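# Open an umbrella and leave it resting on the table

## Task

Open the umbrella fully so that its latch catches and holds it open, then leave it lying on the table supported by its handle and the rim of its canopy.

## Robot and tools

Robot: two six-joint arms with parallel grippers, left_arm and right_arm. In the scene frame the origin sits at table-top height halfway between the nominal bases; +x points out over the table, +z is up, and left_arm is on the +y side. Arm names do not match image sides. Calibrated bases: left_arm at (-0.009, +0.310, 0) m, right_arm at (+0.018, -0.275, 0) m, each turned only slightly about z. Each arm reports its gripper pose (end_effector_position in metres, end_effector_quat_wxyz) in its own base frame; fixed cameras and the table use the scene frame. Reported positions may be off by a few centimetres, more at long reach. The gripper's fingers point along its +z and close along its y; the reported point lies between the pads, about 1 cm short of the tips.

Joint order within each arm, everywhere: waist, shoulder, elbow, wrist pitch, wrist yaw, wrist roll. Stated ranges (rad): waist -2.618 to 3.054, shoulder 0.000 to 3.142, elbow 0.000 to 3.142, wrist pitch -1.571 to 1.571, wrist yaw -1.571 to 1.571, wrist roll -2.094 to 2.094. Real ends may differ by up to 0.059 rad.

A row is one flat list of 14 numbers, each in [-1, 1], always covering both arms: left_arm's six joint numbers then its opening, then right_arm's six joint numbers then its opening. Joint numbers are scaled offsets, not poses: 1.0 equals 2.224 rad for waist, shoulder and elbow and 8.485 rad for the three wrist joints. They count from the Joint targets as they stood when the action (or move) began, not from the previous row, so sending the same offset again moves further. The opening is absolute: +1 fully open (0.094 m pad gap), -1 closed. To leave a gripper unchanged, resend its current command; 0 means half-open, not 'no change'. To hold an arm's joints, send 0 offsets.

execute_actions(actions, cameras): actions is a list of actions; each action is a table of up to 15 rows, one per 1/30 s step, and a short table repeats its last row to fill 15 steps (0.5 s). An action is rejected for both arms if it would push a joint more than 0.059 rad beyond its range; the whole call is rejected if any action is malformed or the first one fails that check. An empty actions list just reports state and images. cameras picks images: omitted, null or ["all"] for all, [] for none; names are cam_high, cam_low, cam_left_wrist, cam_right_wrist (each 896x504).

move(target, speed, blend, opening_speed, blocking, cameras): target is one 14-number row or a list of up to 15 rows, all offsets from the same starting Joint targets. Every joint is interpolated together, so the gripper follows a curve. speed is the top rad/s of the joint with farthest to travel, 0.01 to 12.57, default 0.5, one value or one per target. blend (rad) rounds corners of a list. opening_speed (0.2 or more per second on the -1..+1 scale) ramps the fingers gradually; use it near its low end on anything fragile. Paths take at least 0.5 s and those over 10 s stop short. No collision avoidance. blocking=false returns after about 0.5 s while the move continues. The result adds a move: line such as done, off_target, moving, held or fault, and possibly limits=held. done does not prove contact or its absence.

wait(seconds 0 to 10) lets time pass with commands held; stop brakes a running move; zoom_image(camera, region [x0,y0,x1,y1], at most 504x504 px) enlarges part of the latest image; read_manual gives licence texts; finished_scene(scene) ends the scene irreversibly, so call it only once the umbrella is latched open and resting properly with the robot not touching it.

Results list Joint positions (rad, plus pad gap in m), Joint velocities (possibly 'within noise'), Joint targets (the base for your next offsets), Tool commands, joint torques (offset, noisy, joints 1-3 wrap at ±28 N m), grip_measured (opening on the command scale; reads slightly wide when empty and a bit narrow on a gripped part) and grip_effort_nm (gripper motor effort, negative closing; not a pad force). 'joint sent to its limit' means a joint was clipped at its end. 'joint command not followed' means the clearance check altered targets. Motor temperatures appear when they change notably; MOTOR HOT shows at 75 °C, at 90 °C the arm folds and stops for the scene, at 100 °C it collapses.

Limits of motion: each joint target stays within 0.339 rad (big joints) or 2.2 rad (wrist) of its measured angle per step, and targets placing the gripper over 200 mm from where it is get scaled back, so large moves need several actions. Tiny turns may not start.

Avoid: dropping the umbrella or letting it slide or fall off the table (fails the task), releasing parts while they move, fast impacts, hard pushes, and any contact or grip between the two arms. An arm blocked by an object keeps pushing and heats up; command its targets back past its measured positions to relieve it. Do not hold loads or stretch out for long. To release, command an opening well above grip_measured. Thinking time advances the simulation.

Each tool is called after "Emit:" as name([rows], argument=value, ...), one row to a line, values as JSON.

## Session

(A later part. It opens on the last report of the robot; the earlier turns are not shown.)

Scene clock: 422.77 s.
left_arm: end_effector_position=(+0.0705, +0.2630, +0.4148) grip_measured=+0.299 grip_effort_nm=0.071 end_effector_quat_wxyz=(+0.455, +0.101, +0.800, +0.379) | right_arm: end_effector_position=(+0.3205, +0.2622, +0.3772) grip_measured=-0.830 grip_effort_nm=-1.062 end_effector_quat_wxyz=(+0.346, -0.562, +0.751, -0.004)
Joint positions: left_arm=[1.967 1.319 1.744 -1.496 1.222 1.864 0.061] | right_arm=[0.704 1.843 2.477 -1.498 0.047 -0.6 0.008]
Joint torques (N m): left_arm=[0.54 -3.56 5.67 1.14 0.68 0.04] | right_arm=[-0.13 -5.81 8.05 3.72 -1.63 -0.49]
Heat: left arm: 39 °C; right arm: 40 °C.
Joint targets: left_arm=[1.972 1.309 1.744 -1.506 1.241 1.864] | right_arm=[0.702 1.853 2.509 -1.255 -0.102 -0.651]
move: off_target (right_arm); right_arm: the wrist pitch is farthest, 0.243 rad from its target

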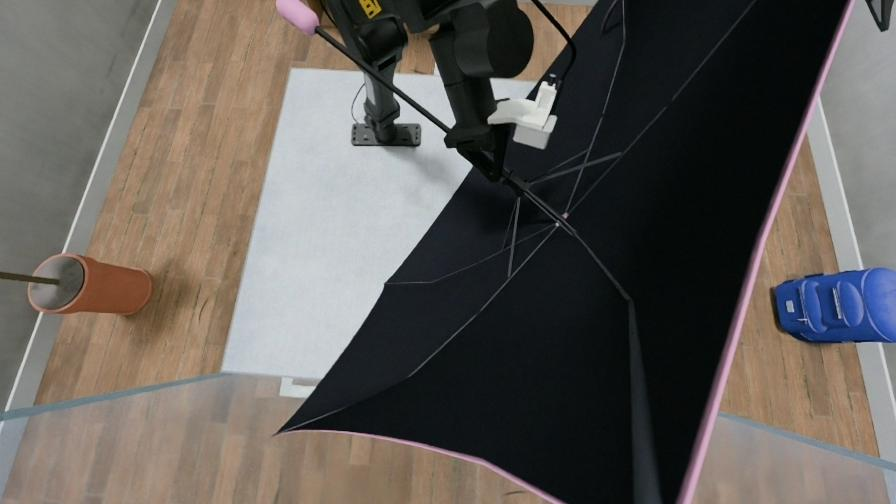

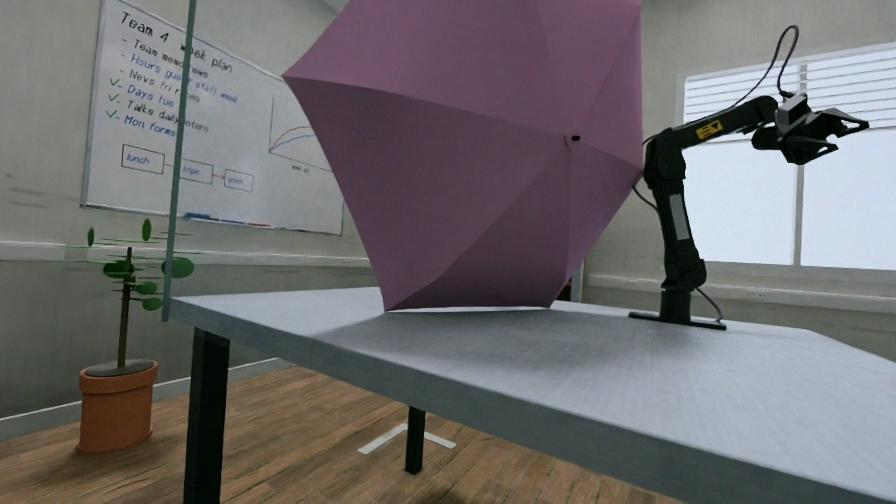

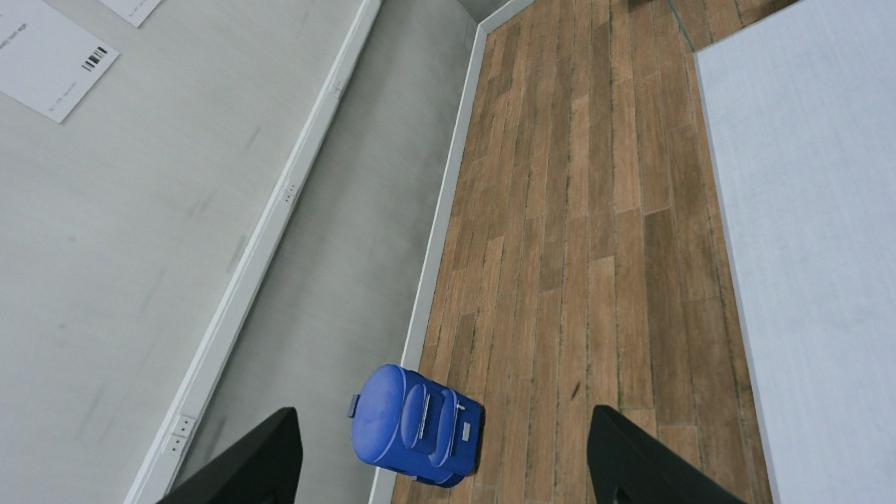

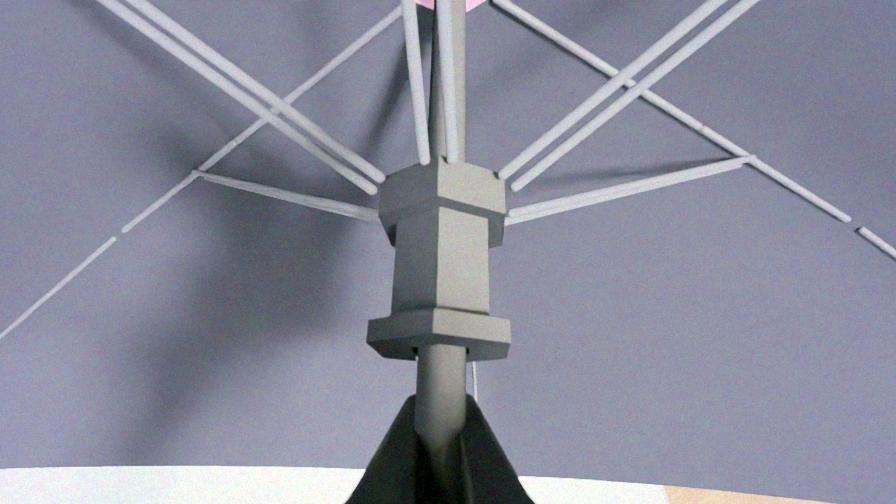

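Emit:
move(target=[0,0,0,0,0,0,0.3,-0.045,0,0,0.047,-0.047,-0.002,-1], speed=0.3)

Scene clock: 426.63 s.
left_arm: end_effector_position=(+0.0705, +0.2630, +0.4148) grip_measured=+0.299 grip_effort_nm=0.066 end_effector_quat_wxyz=(+0.455, +0.101, +0.800, +0.379) | right_arm: end_effector_position=(+0.3611, +0.2912, +0.4558) grip_measured=-0.814 grip_effort_nm=-1.062 end_effector_quat_wxyz=(+0.501, -0.453, +0.723, +0.145)
Joint positions: left_arm=[1.967 1.319 1.744 -1.496 1.222 1.864 0.061] | right_arm=[0.591 1.831 2.483 -1.139 -0.223 -0.393 0.009]
Joint torques (N m): left_arm=[0.5 -3.55 5.65 1.14 0.67 0.05] | right_arm=[1.05 -5.11 7.68 4.41 -3.19 -2.68]
Heat: left arm: 39 °C; right arm: 41 °C.
Joint targets: left_arm=[1.972 1.309 1.744 -1.506 1.241 1.864] | right_arm=[0.602 1.853 2.509 -0.856 -0.501 -0.668]
move: off_target (right_arm); right_arm: the wrist pitch is farthest, 0.283 rad from its target

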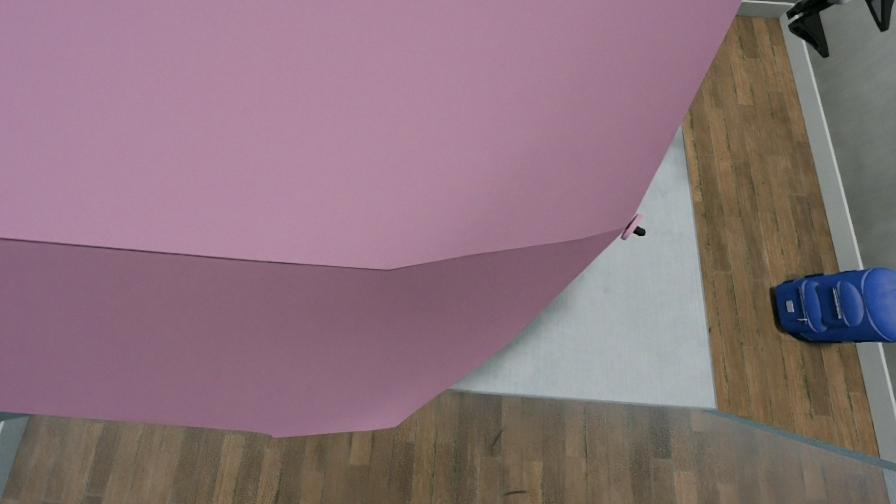

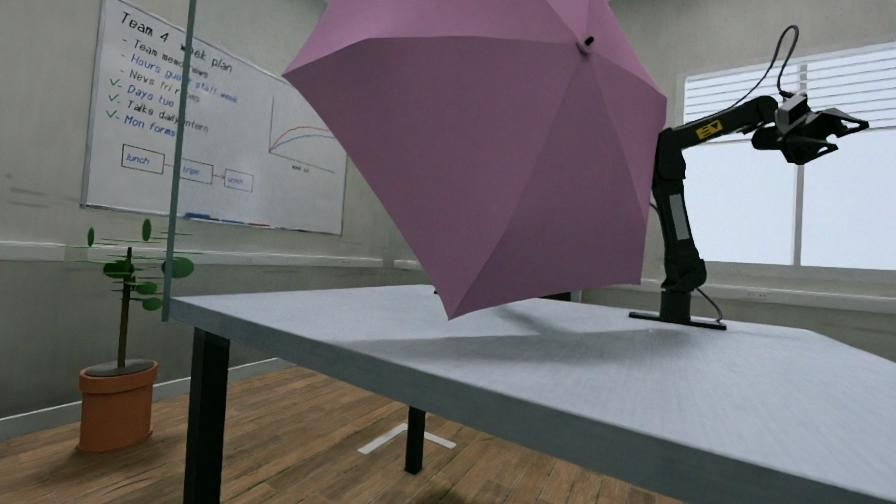

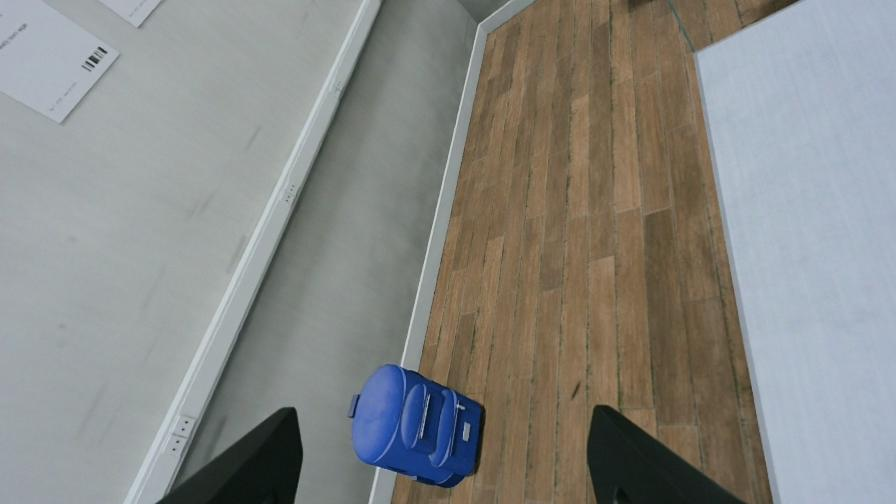

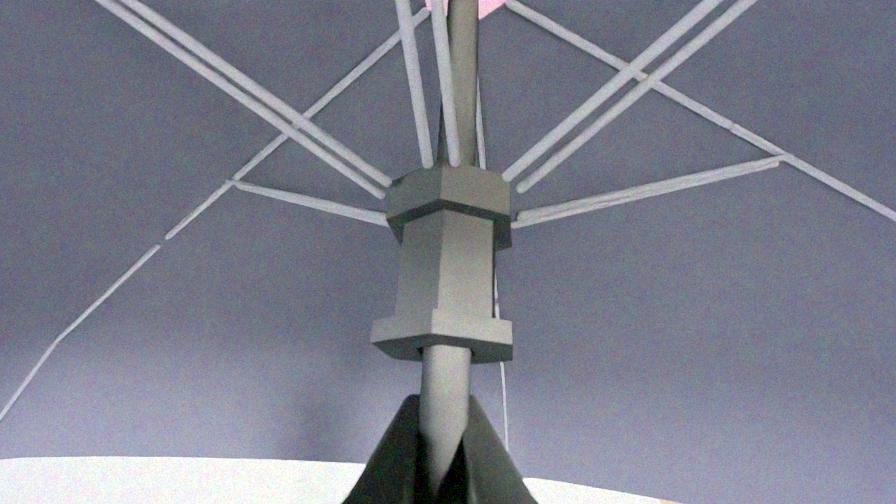

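Emit:
move(target=[0,0,0,0,0,0,0.3,-0.045,-0.042,-0.219,0.08,-0.055,-0.005,-1], speed=0.3)

Scene clock: 431.03 s.
left_arm: end_effector_position=(+0.0705, +0.2630, +0.4148) grip_measured=+0.299 grip_effort_nm=0.066 end_effector_quat_wxyz=(+0.455, +0.101, +0.800, +0.379) | right_arm: end_effector_position=(+0.3877, +0.3149, +0.4549) grip_measured=-0.603 grip_effort_nm=-1.292 end_effector_quat_wxyz=(+0.554, -0.432, +0.645, +0.300)
Joint positions: left_arm=[1.967 1.319 1.744 -1.496 1.222 1.864 0.061] | right_arm=[0.48 1.728 2.028 -0.55 -0.592 -0.236 0.019]
Joint torques (N m): left_arm=[0.54 -3.55 5.67 1.14 0.67 0.04] | right_arm=[2.19 -4.71 6.27 5.29 -4.32 -4.64]
Motor temperatures (°C): left_arm=[35 36 39 36 34 31 31] | right_arm=[35 39 36 48 38 42 36]
Heat: left arm: 39 °C; right arm: 48 °C.
Joint targets: left_arm=[1.972 1.309 1.744 -1.506 1.241 1.864] | right_arm=[0.502 1.760 2.021 -0.177 -0.967 -0.710]
move: off_target (right_arm); right_arm: the wrist roll is farthest, 0.474 rad from its target

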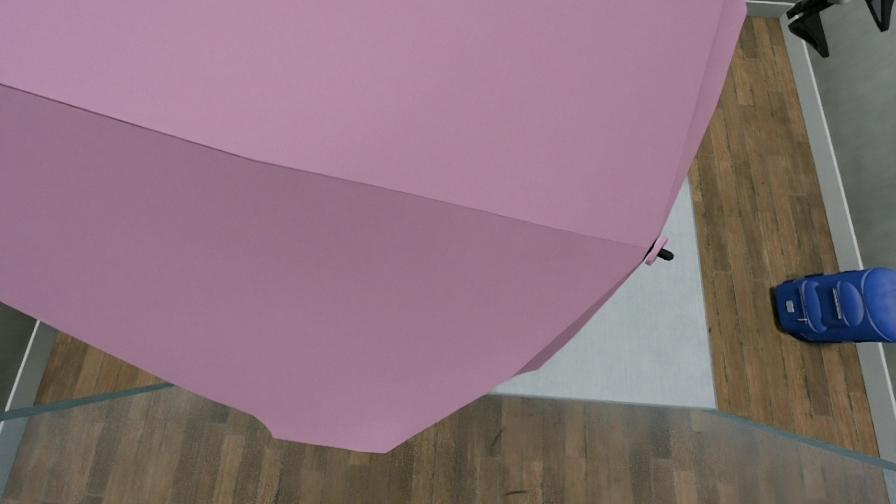

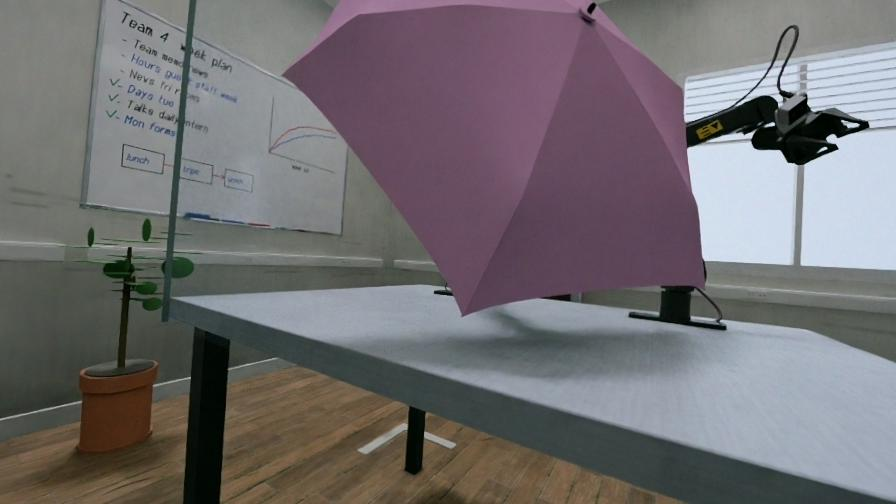

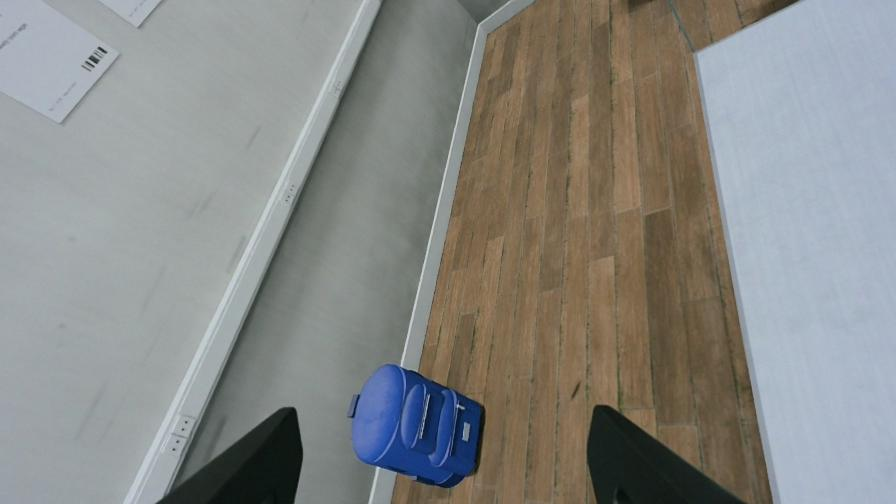

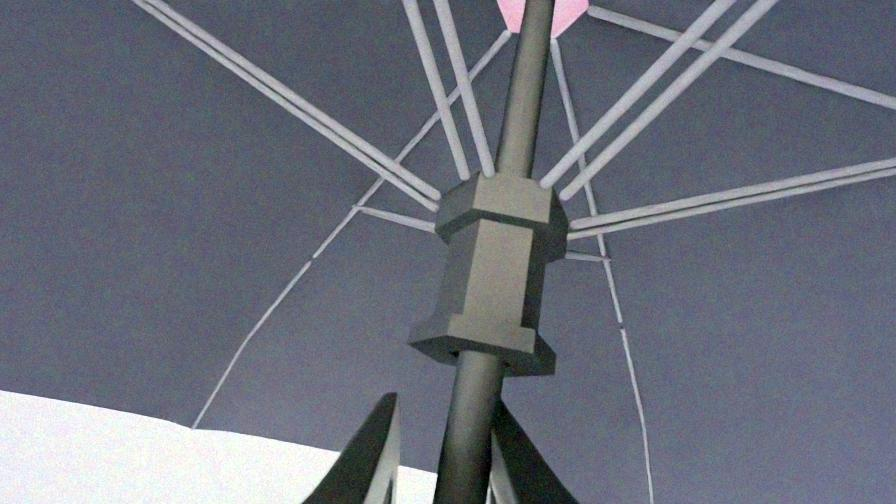

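Emit:
move(target=[0,0,0,0,0,0,0.3,-0.01,0,0,-0.042,0.042,0.054,-1], speed=0.5)

Scene clock: 436.97 s.
left_arm: end_effector_position=(+0.0705, +0.2630, +0.4148) grip_measured=+0.299 grip_effort_nm=0.066 end_effector_quat_wxyz=(+0.455, +0.101, +0.800, +0.379) | right_arm: end_effector_position=(+0.3746, +0.3273, +0.4243) grip_measured=-0.699 grip_effort_nm=-1.053 end_effector_quat_wxyz=(+0.479, -0.419, +0.684, +0.357)
Joint positions: left_arm=[1.967 1.319 1.744 -1.496 1.222 1.864 0.061] | right_arm=[0.494 1.755 2.024 -0.642 -0.662 -0.146 0.014]
Joint torques (N m): left_arm=[0.53 -3.55 5.65 1.14 0.67 0.04] | right_arm=[-1.5 -6.94 6.64 2.74 0.41 -1.02]
Motor temperatures (°C): left_arm=[35 36 39 36 34 31 31] | right_arm=[35 39 35 53 40 48 36]
Heat: left arm: 39 °C; right arm: 53 °C.
Joint targets: left_arm=[1.972 1.309 1.744 -1.506 1.241 1.864] | right_arm=[0.479 1.759 2.021 -0.534 -0.611 -0.252]
move: off_target (right_arm); right_arm: the wrist pitch is farthest, 0.108 rad from its target

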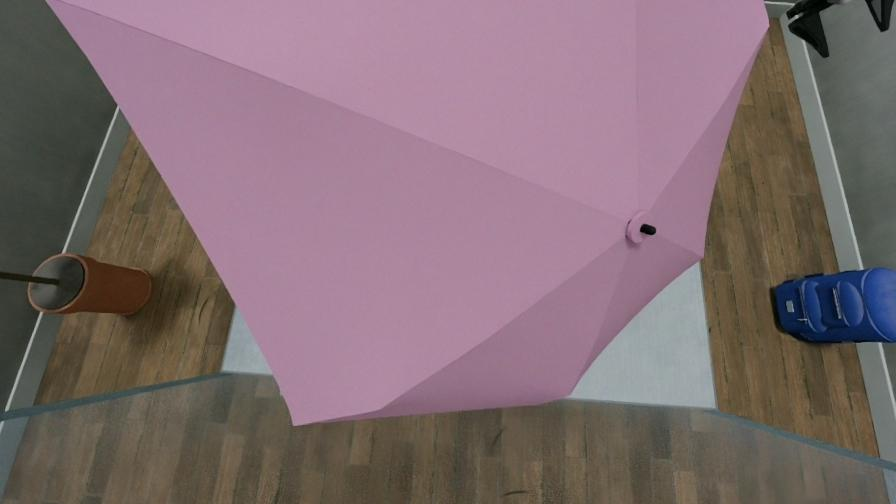

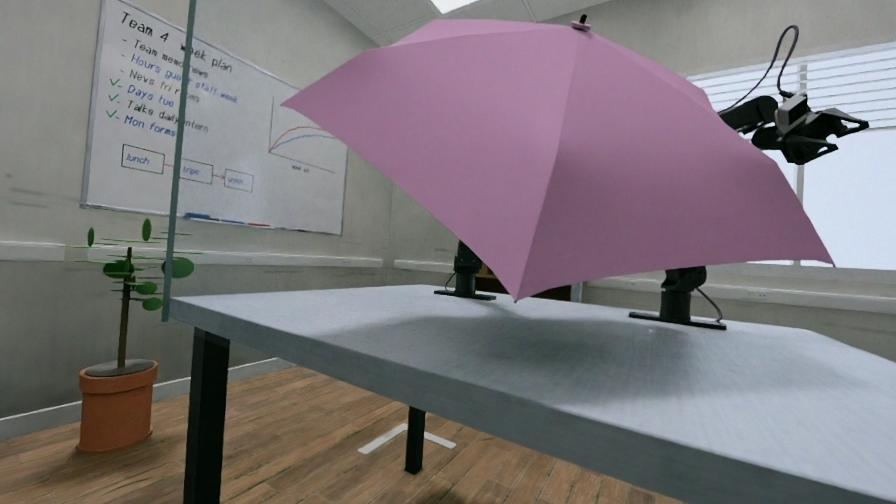

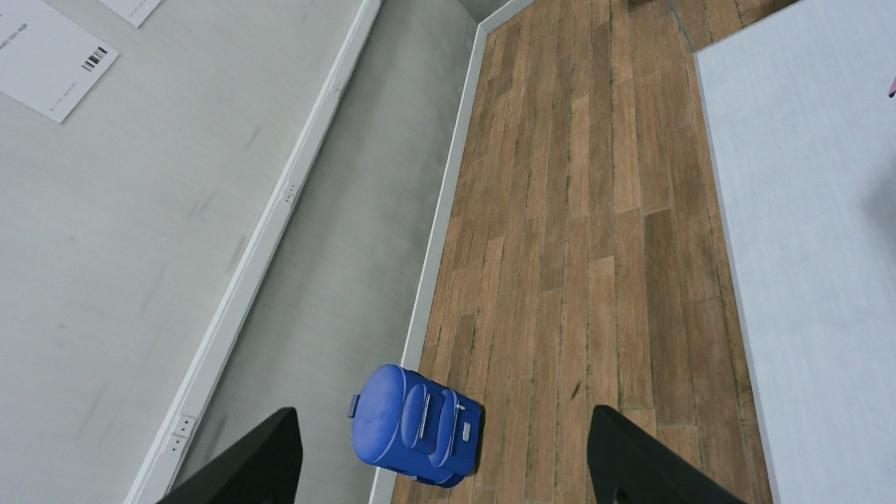

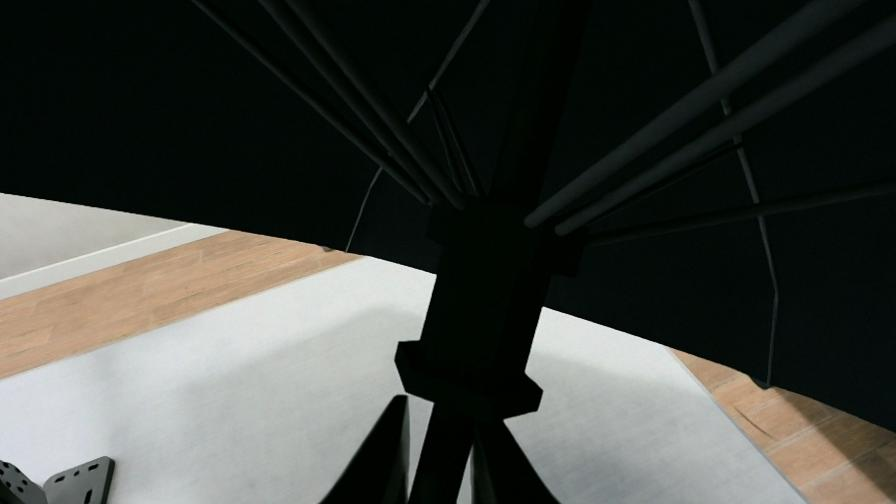

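Emit:
move(target=[0,0,0,0,0,0,0.3,0,-0.055,-0.252,0.052,0,0,-1], speed=0.3)

Scene clock: 441.70 s.
left_arm: end_effector_position=(+0.0705, +0.2630, +0.4148) grip_measured=+0.299 grip_effort_nm=0.061 end_effector_quat_wxyz=(+0.455, +0.101, +0.800, +0.379) | right_arm: end_effector_position=(+0.3661, +0.3332, +0.3257) grip_measured=-0.736 grip_effort_nm=-1.067 end_effector_quat_wxyz=(+0.466, -0.427, +0.678, +0.375)
Joint positions: left_arm=[1.967 1.319 1.744 -1.496 1.222 1.864 0.061] | right_arm=[0.502 1.64 1.48 -0.221 -0.702 -0.137 0.012]
Joint torques (N m): left_arm=[0.54 -3.54 5.65 1.14 0.67 0.04] | right_arm=[-2.22 -7.17 6 2.92 0.85 -1.12]
Heat: left arm: 39 °C; right arm: 52 °C.
Joint targets: left_arm=[1.972 1.309 1.744 -1.506 1.241 1.864] | right_arm=[0.479 1.637 1.461 -0.093 -0.611 -0.252]
move: off_target (right_arm); right_arm: the wrist pitch is farthest, 0.128 rad from its target

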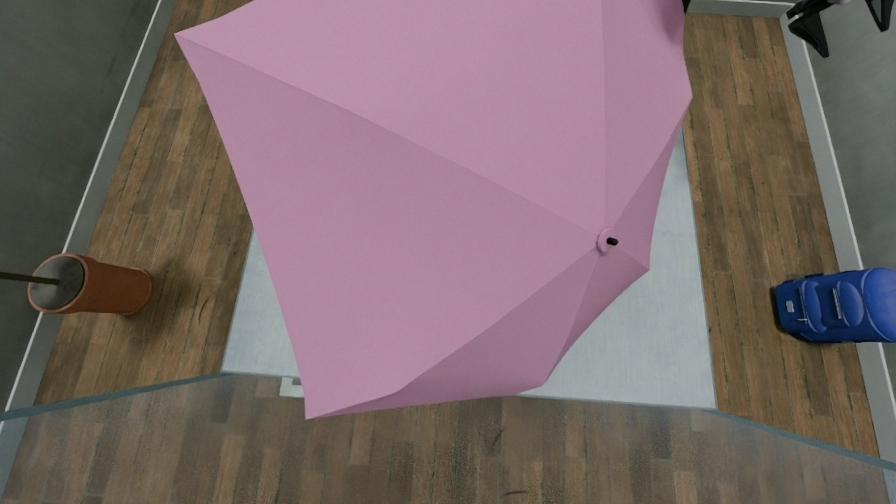

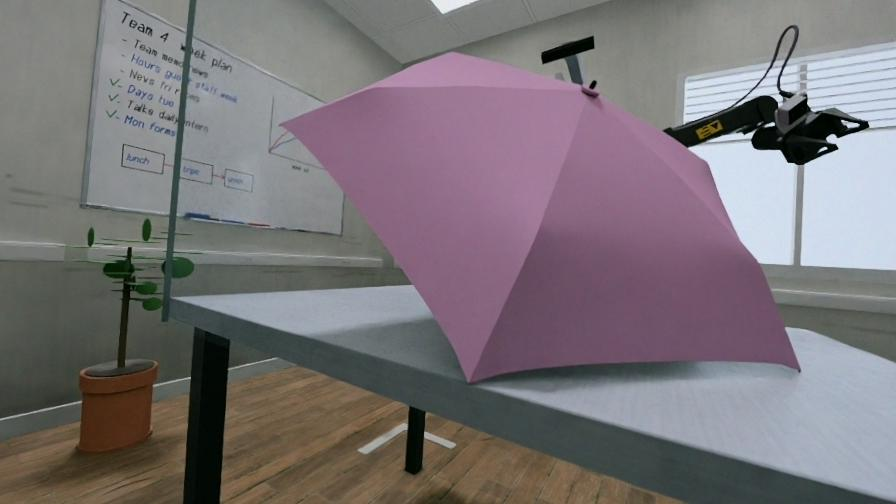

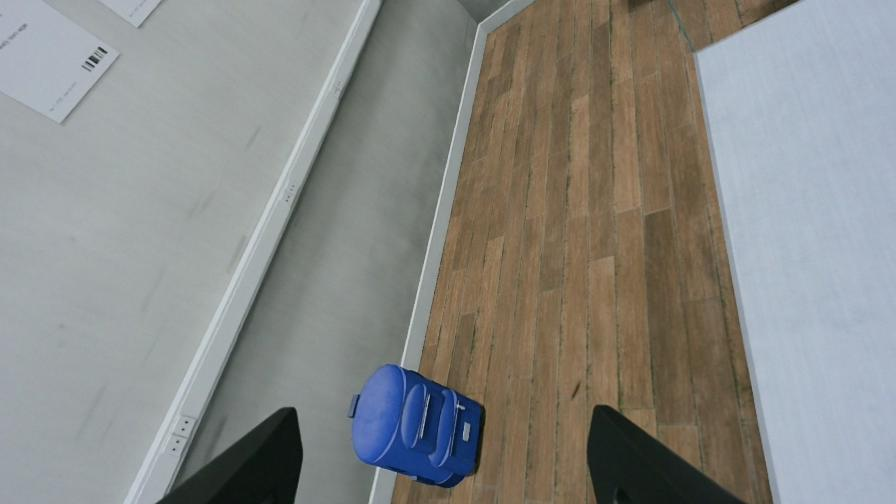

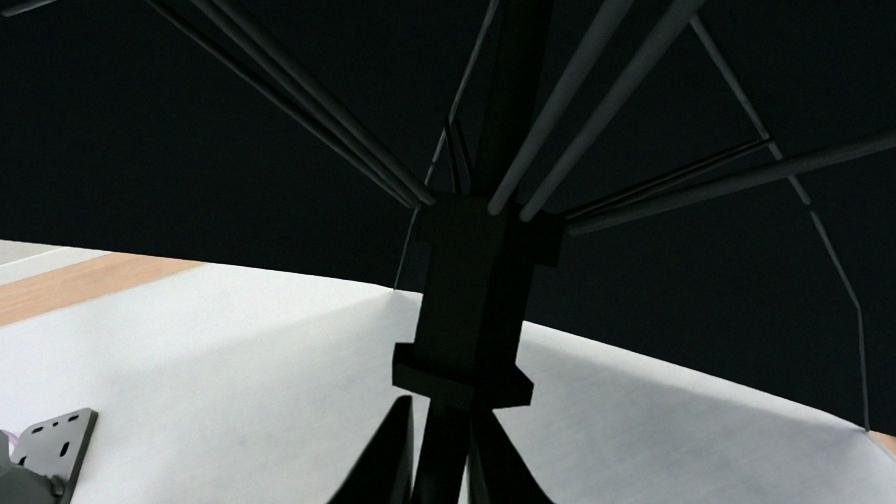

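Emit:
move(target=[0,0,0,0,0,0,0.3,0,0,-0.1025,0.022,0,0,-1], speed=0.2)

Scene clock: 444.83 s.
left_arm: end_effector_position=(+0.0705, +0.2630, +0.4148) grip_measured=+0.299 grip_effort_nm=0.071 end_effector_quat_wxyz=(+0.455, +0.101, +0.800, +0.379) | right_arm: end_effector_position=(+0.3569, +0.3329, +0.3036) grip_measured=-0.736 grip_effort_nm=-1.067 end_effector_quat_wxyz=(+0.493, -0.428, +0.648, +0.392)
Joint positions: left_arm=[1.967 1.319 1.744 -1.496 1.222 1.864 0.061] | right_arm=[0.502 1.597 1.268 0.048 -0.733 -0.104 0.012]
Joint torques (N m): left_arm=[0.53 -3.54 5.65 1.15 0.67 0.04] | right_arm=[-2.25 -3.7 4.71 2.16 1.23 -1.42]
Heat: left arm: 39 °C; right arm: 51 °C.
Joint targets: left_arm=[1.972 1.309 1.744 -1.506 1.241 1.864] | right_arm=[0.479 1.637 1.233 0.094 -0.611 -0.252]
move: off_target (right_arm); right_arm: the wrist roll is farthest, 0.148 rad from its target

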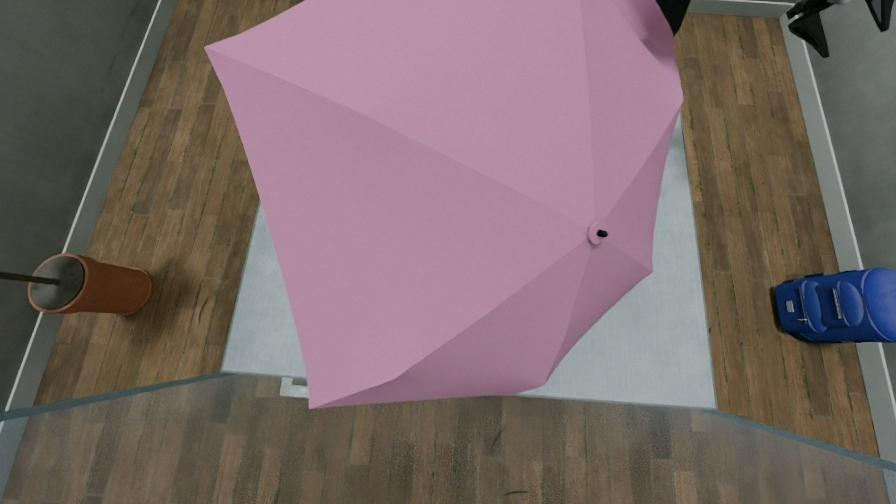

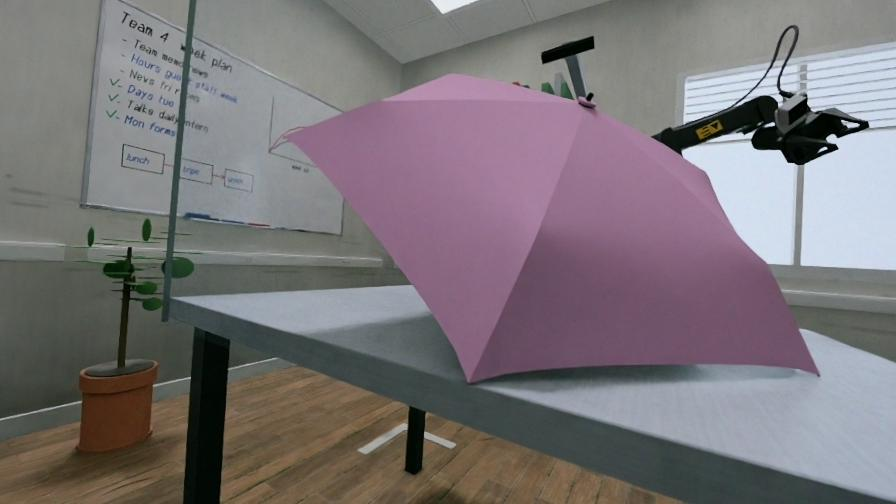

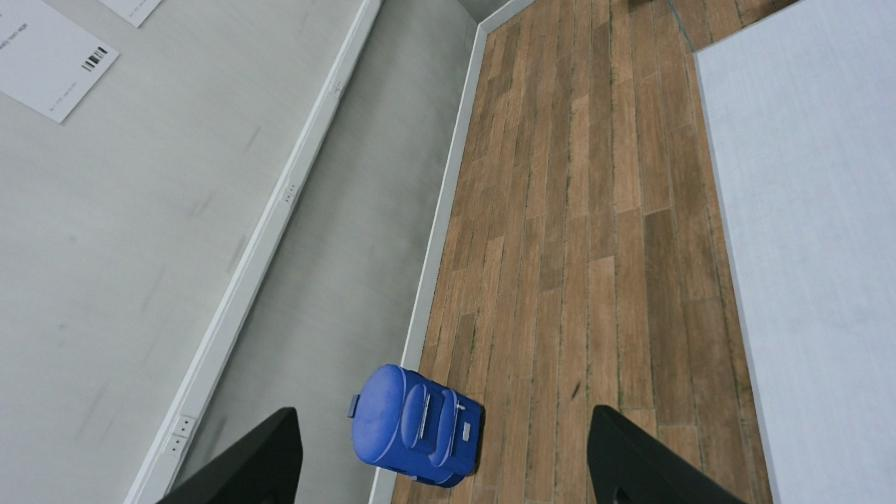

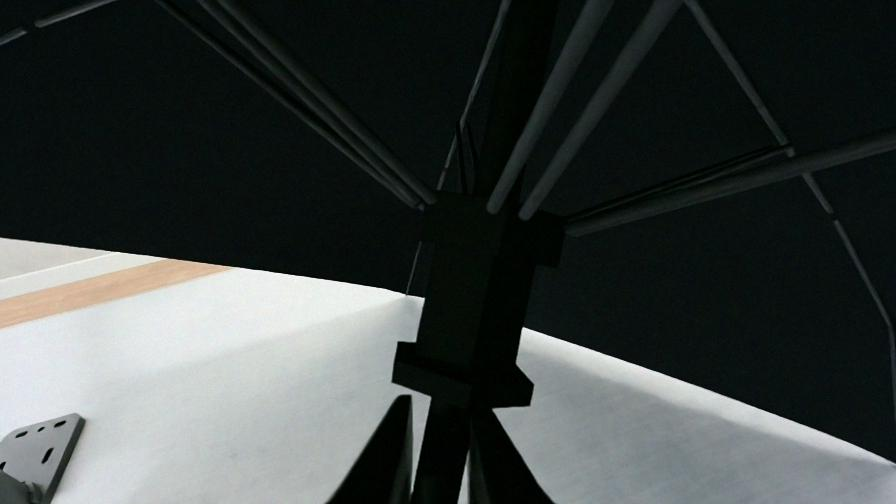

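Emit:
move(target=[0,0,0,0,0,0,0.3,0,-0.043,-0.073,0.021,0,0.006,-1], speed=0.2)

Scene clock: 450.00 s.
left_arm: end_effector_position=(+0.0705, +0.2630, +0.4148) grip_measured=+0.299 grip_effort_nm=0.066 end_effector_quat_wxyz=(+0.455, +0.101, +0.800, +0.379) | right_arm: end_effector_position=(+0.3433, +0.3239, +0.2961) grip_measured=-0.736 grip_effort_nm=-1.067 end_effector_quat_wxyz=(+0.518, -0.414, +0.634, +0.398)
Joint positions: left_arm=[1.967 1.319 1.744 -1.496 1.222 1.864 0.061] | right_arm=[0.502 1.528 1.102 0.23 -0.723 -0.054 0.012]
Joint torques (N m): left_arm=[0.53 -3.54 5.67 1.14 0.67 0.04] | right_arm=[-2.21 -5.12 4.93 2.12 1.16 -1.45]
Motor temperatures (°C): left_arm=[35 35 39 36 34 31 31] | right_arm=[35 38 35 49 38 43 36]
Heat: left arm: 39 °C; right arm: 49 °C.
Joint targets: left_arm=[1.972 1.309 1.744 -1.506 1.241 1.864] | right_arm=[0.479 1.541 1.071 0.272 -0.611 -0.201]
move: off_target (right_arm); right_arm: the wrist roll is farthest, 0.147 rad from its target

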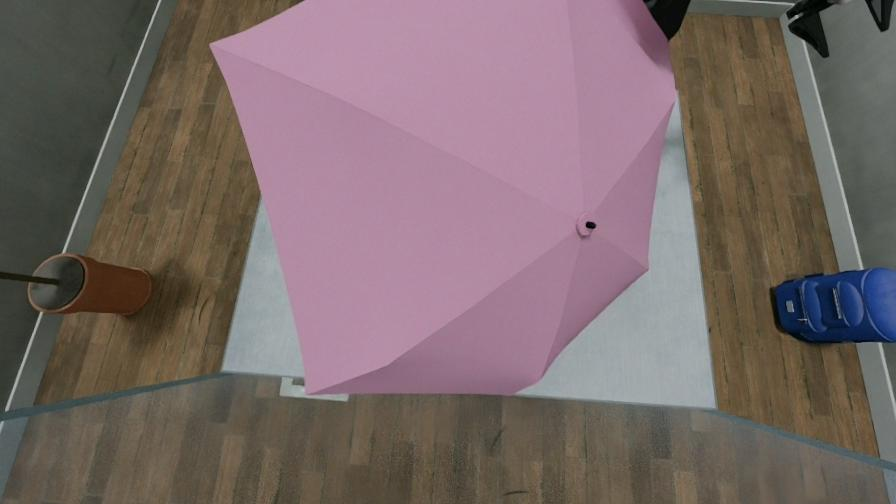

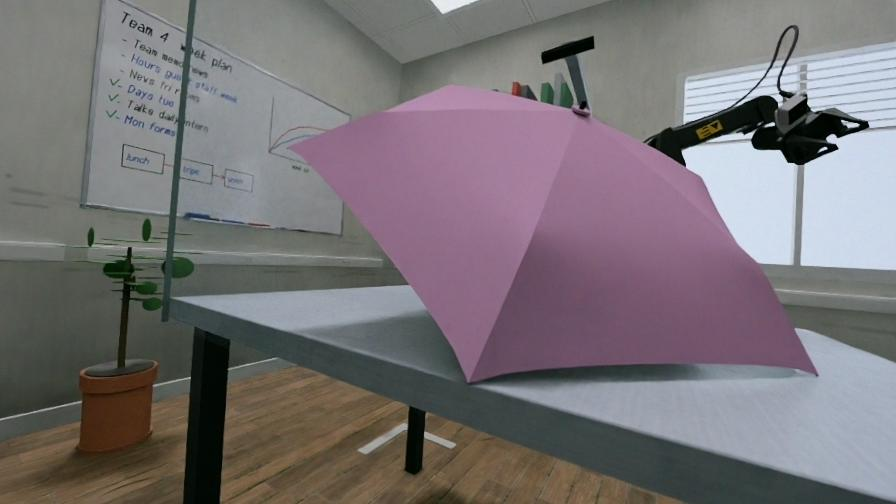

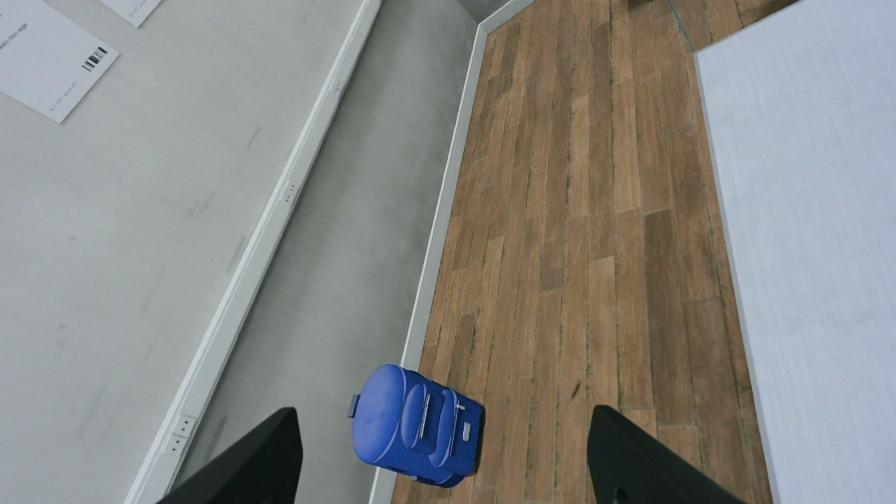

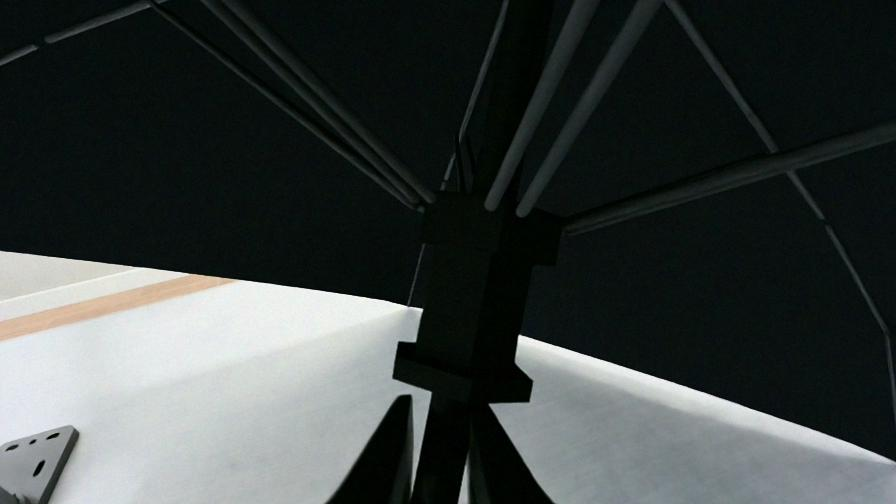

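Emit:
move(target=[0,0,0,0,0,0,0.3,0,-0.012,-0.074,0.024,0,0.006,-1], speed=0.2)

Scene clock: 454.93 s.
left_arm: end_effector_position=(+0.0705, +0.2630, +0.4148) grip_measured=+0.299 grip_effort_nm=0.066 end_effector_quat_wxyz=(+0.455, +0.101, +0.800, +0.379) | right_arm: end_effector_position=(+0.3391, +0.3152, +0.2954) grip_measured=-0.736 grip_effort_nm=-1.062 end_effector_quat_wxyz=(+0.566, -0.388, +0.607, +0.400)
Joint positions: left_arm=[1.967 1.319 1.744 -1.496 1.222 1.864 0.061] | right_arm=[0.502 1.494 0.948 0.496 -0.681 0.015 0.012]
Joint torques (N m): left_arm=[0.53 -3.55 5.67 1.14 0.67 0.04] | right_arm=[-2.24 -4.15 3.99 1.57 0.75 -1.61]
Heat: left arm: 39 °C; right arm: 48 °C.
Joint targets: left_arm=[1.972 1.309 1.744 -1.506 1.241 1.864] | right_arm=[0.479 1.515 0.906 0.476 -0.611 -0.150]
move: off_target (right_arm); right_arm: the wrist roll is farthest, 0.165 rad from its target

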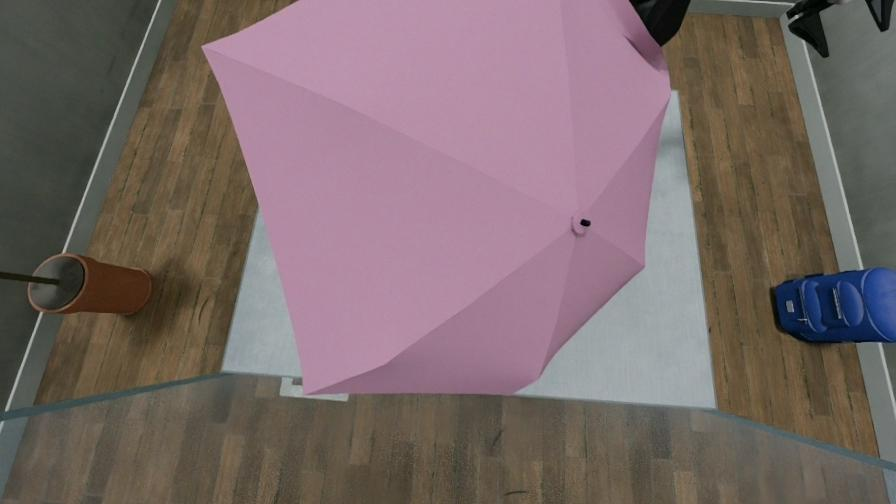

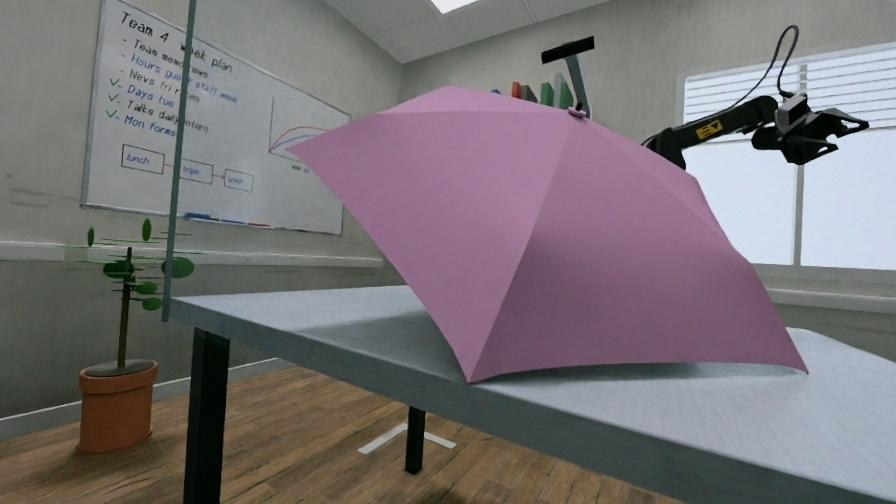

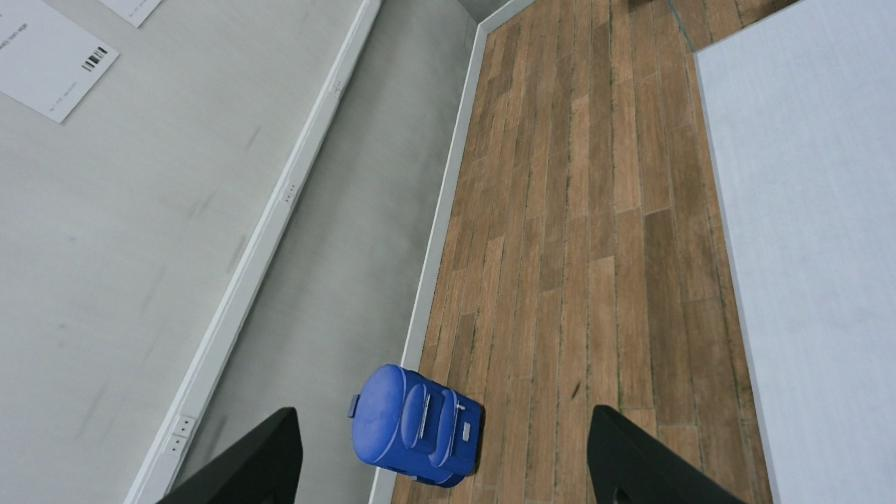

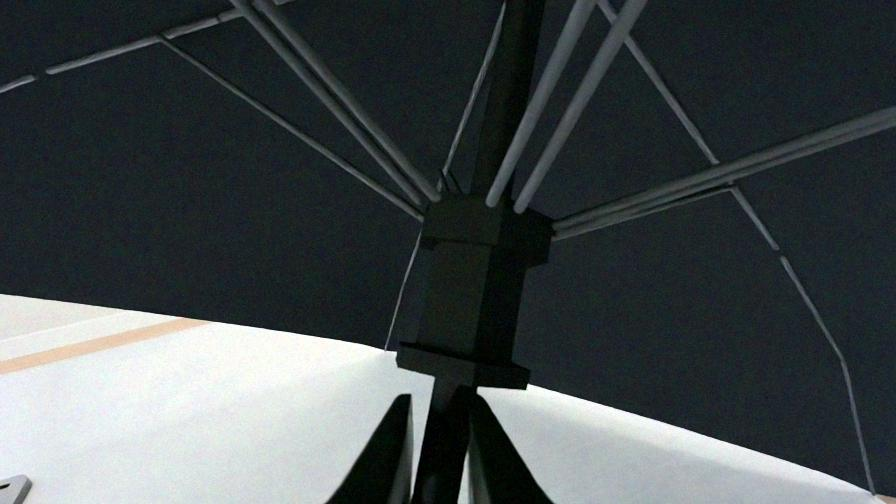

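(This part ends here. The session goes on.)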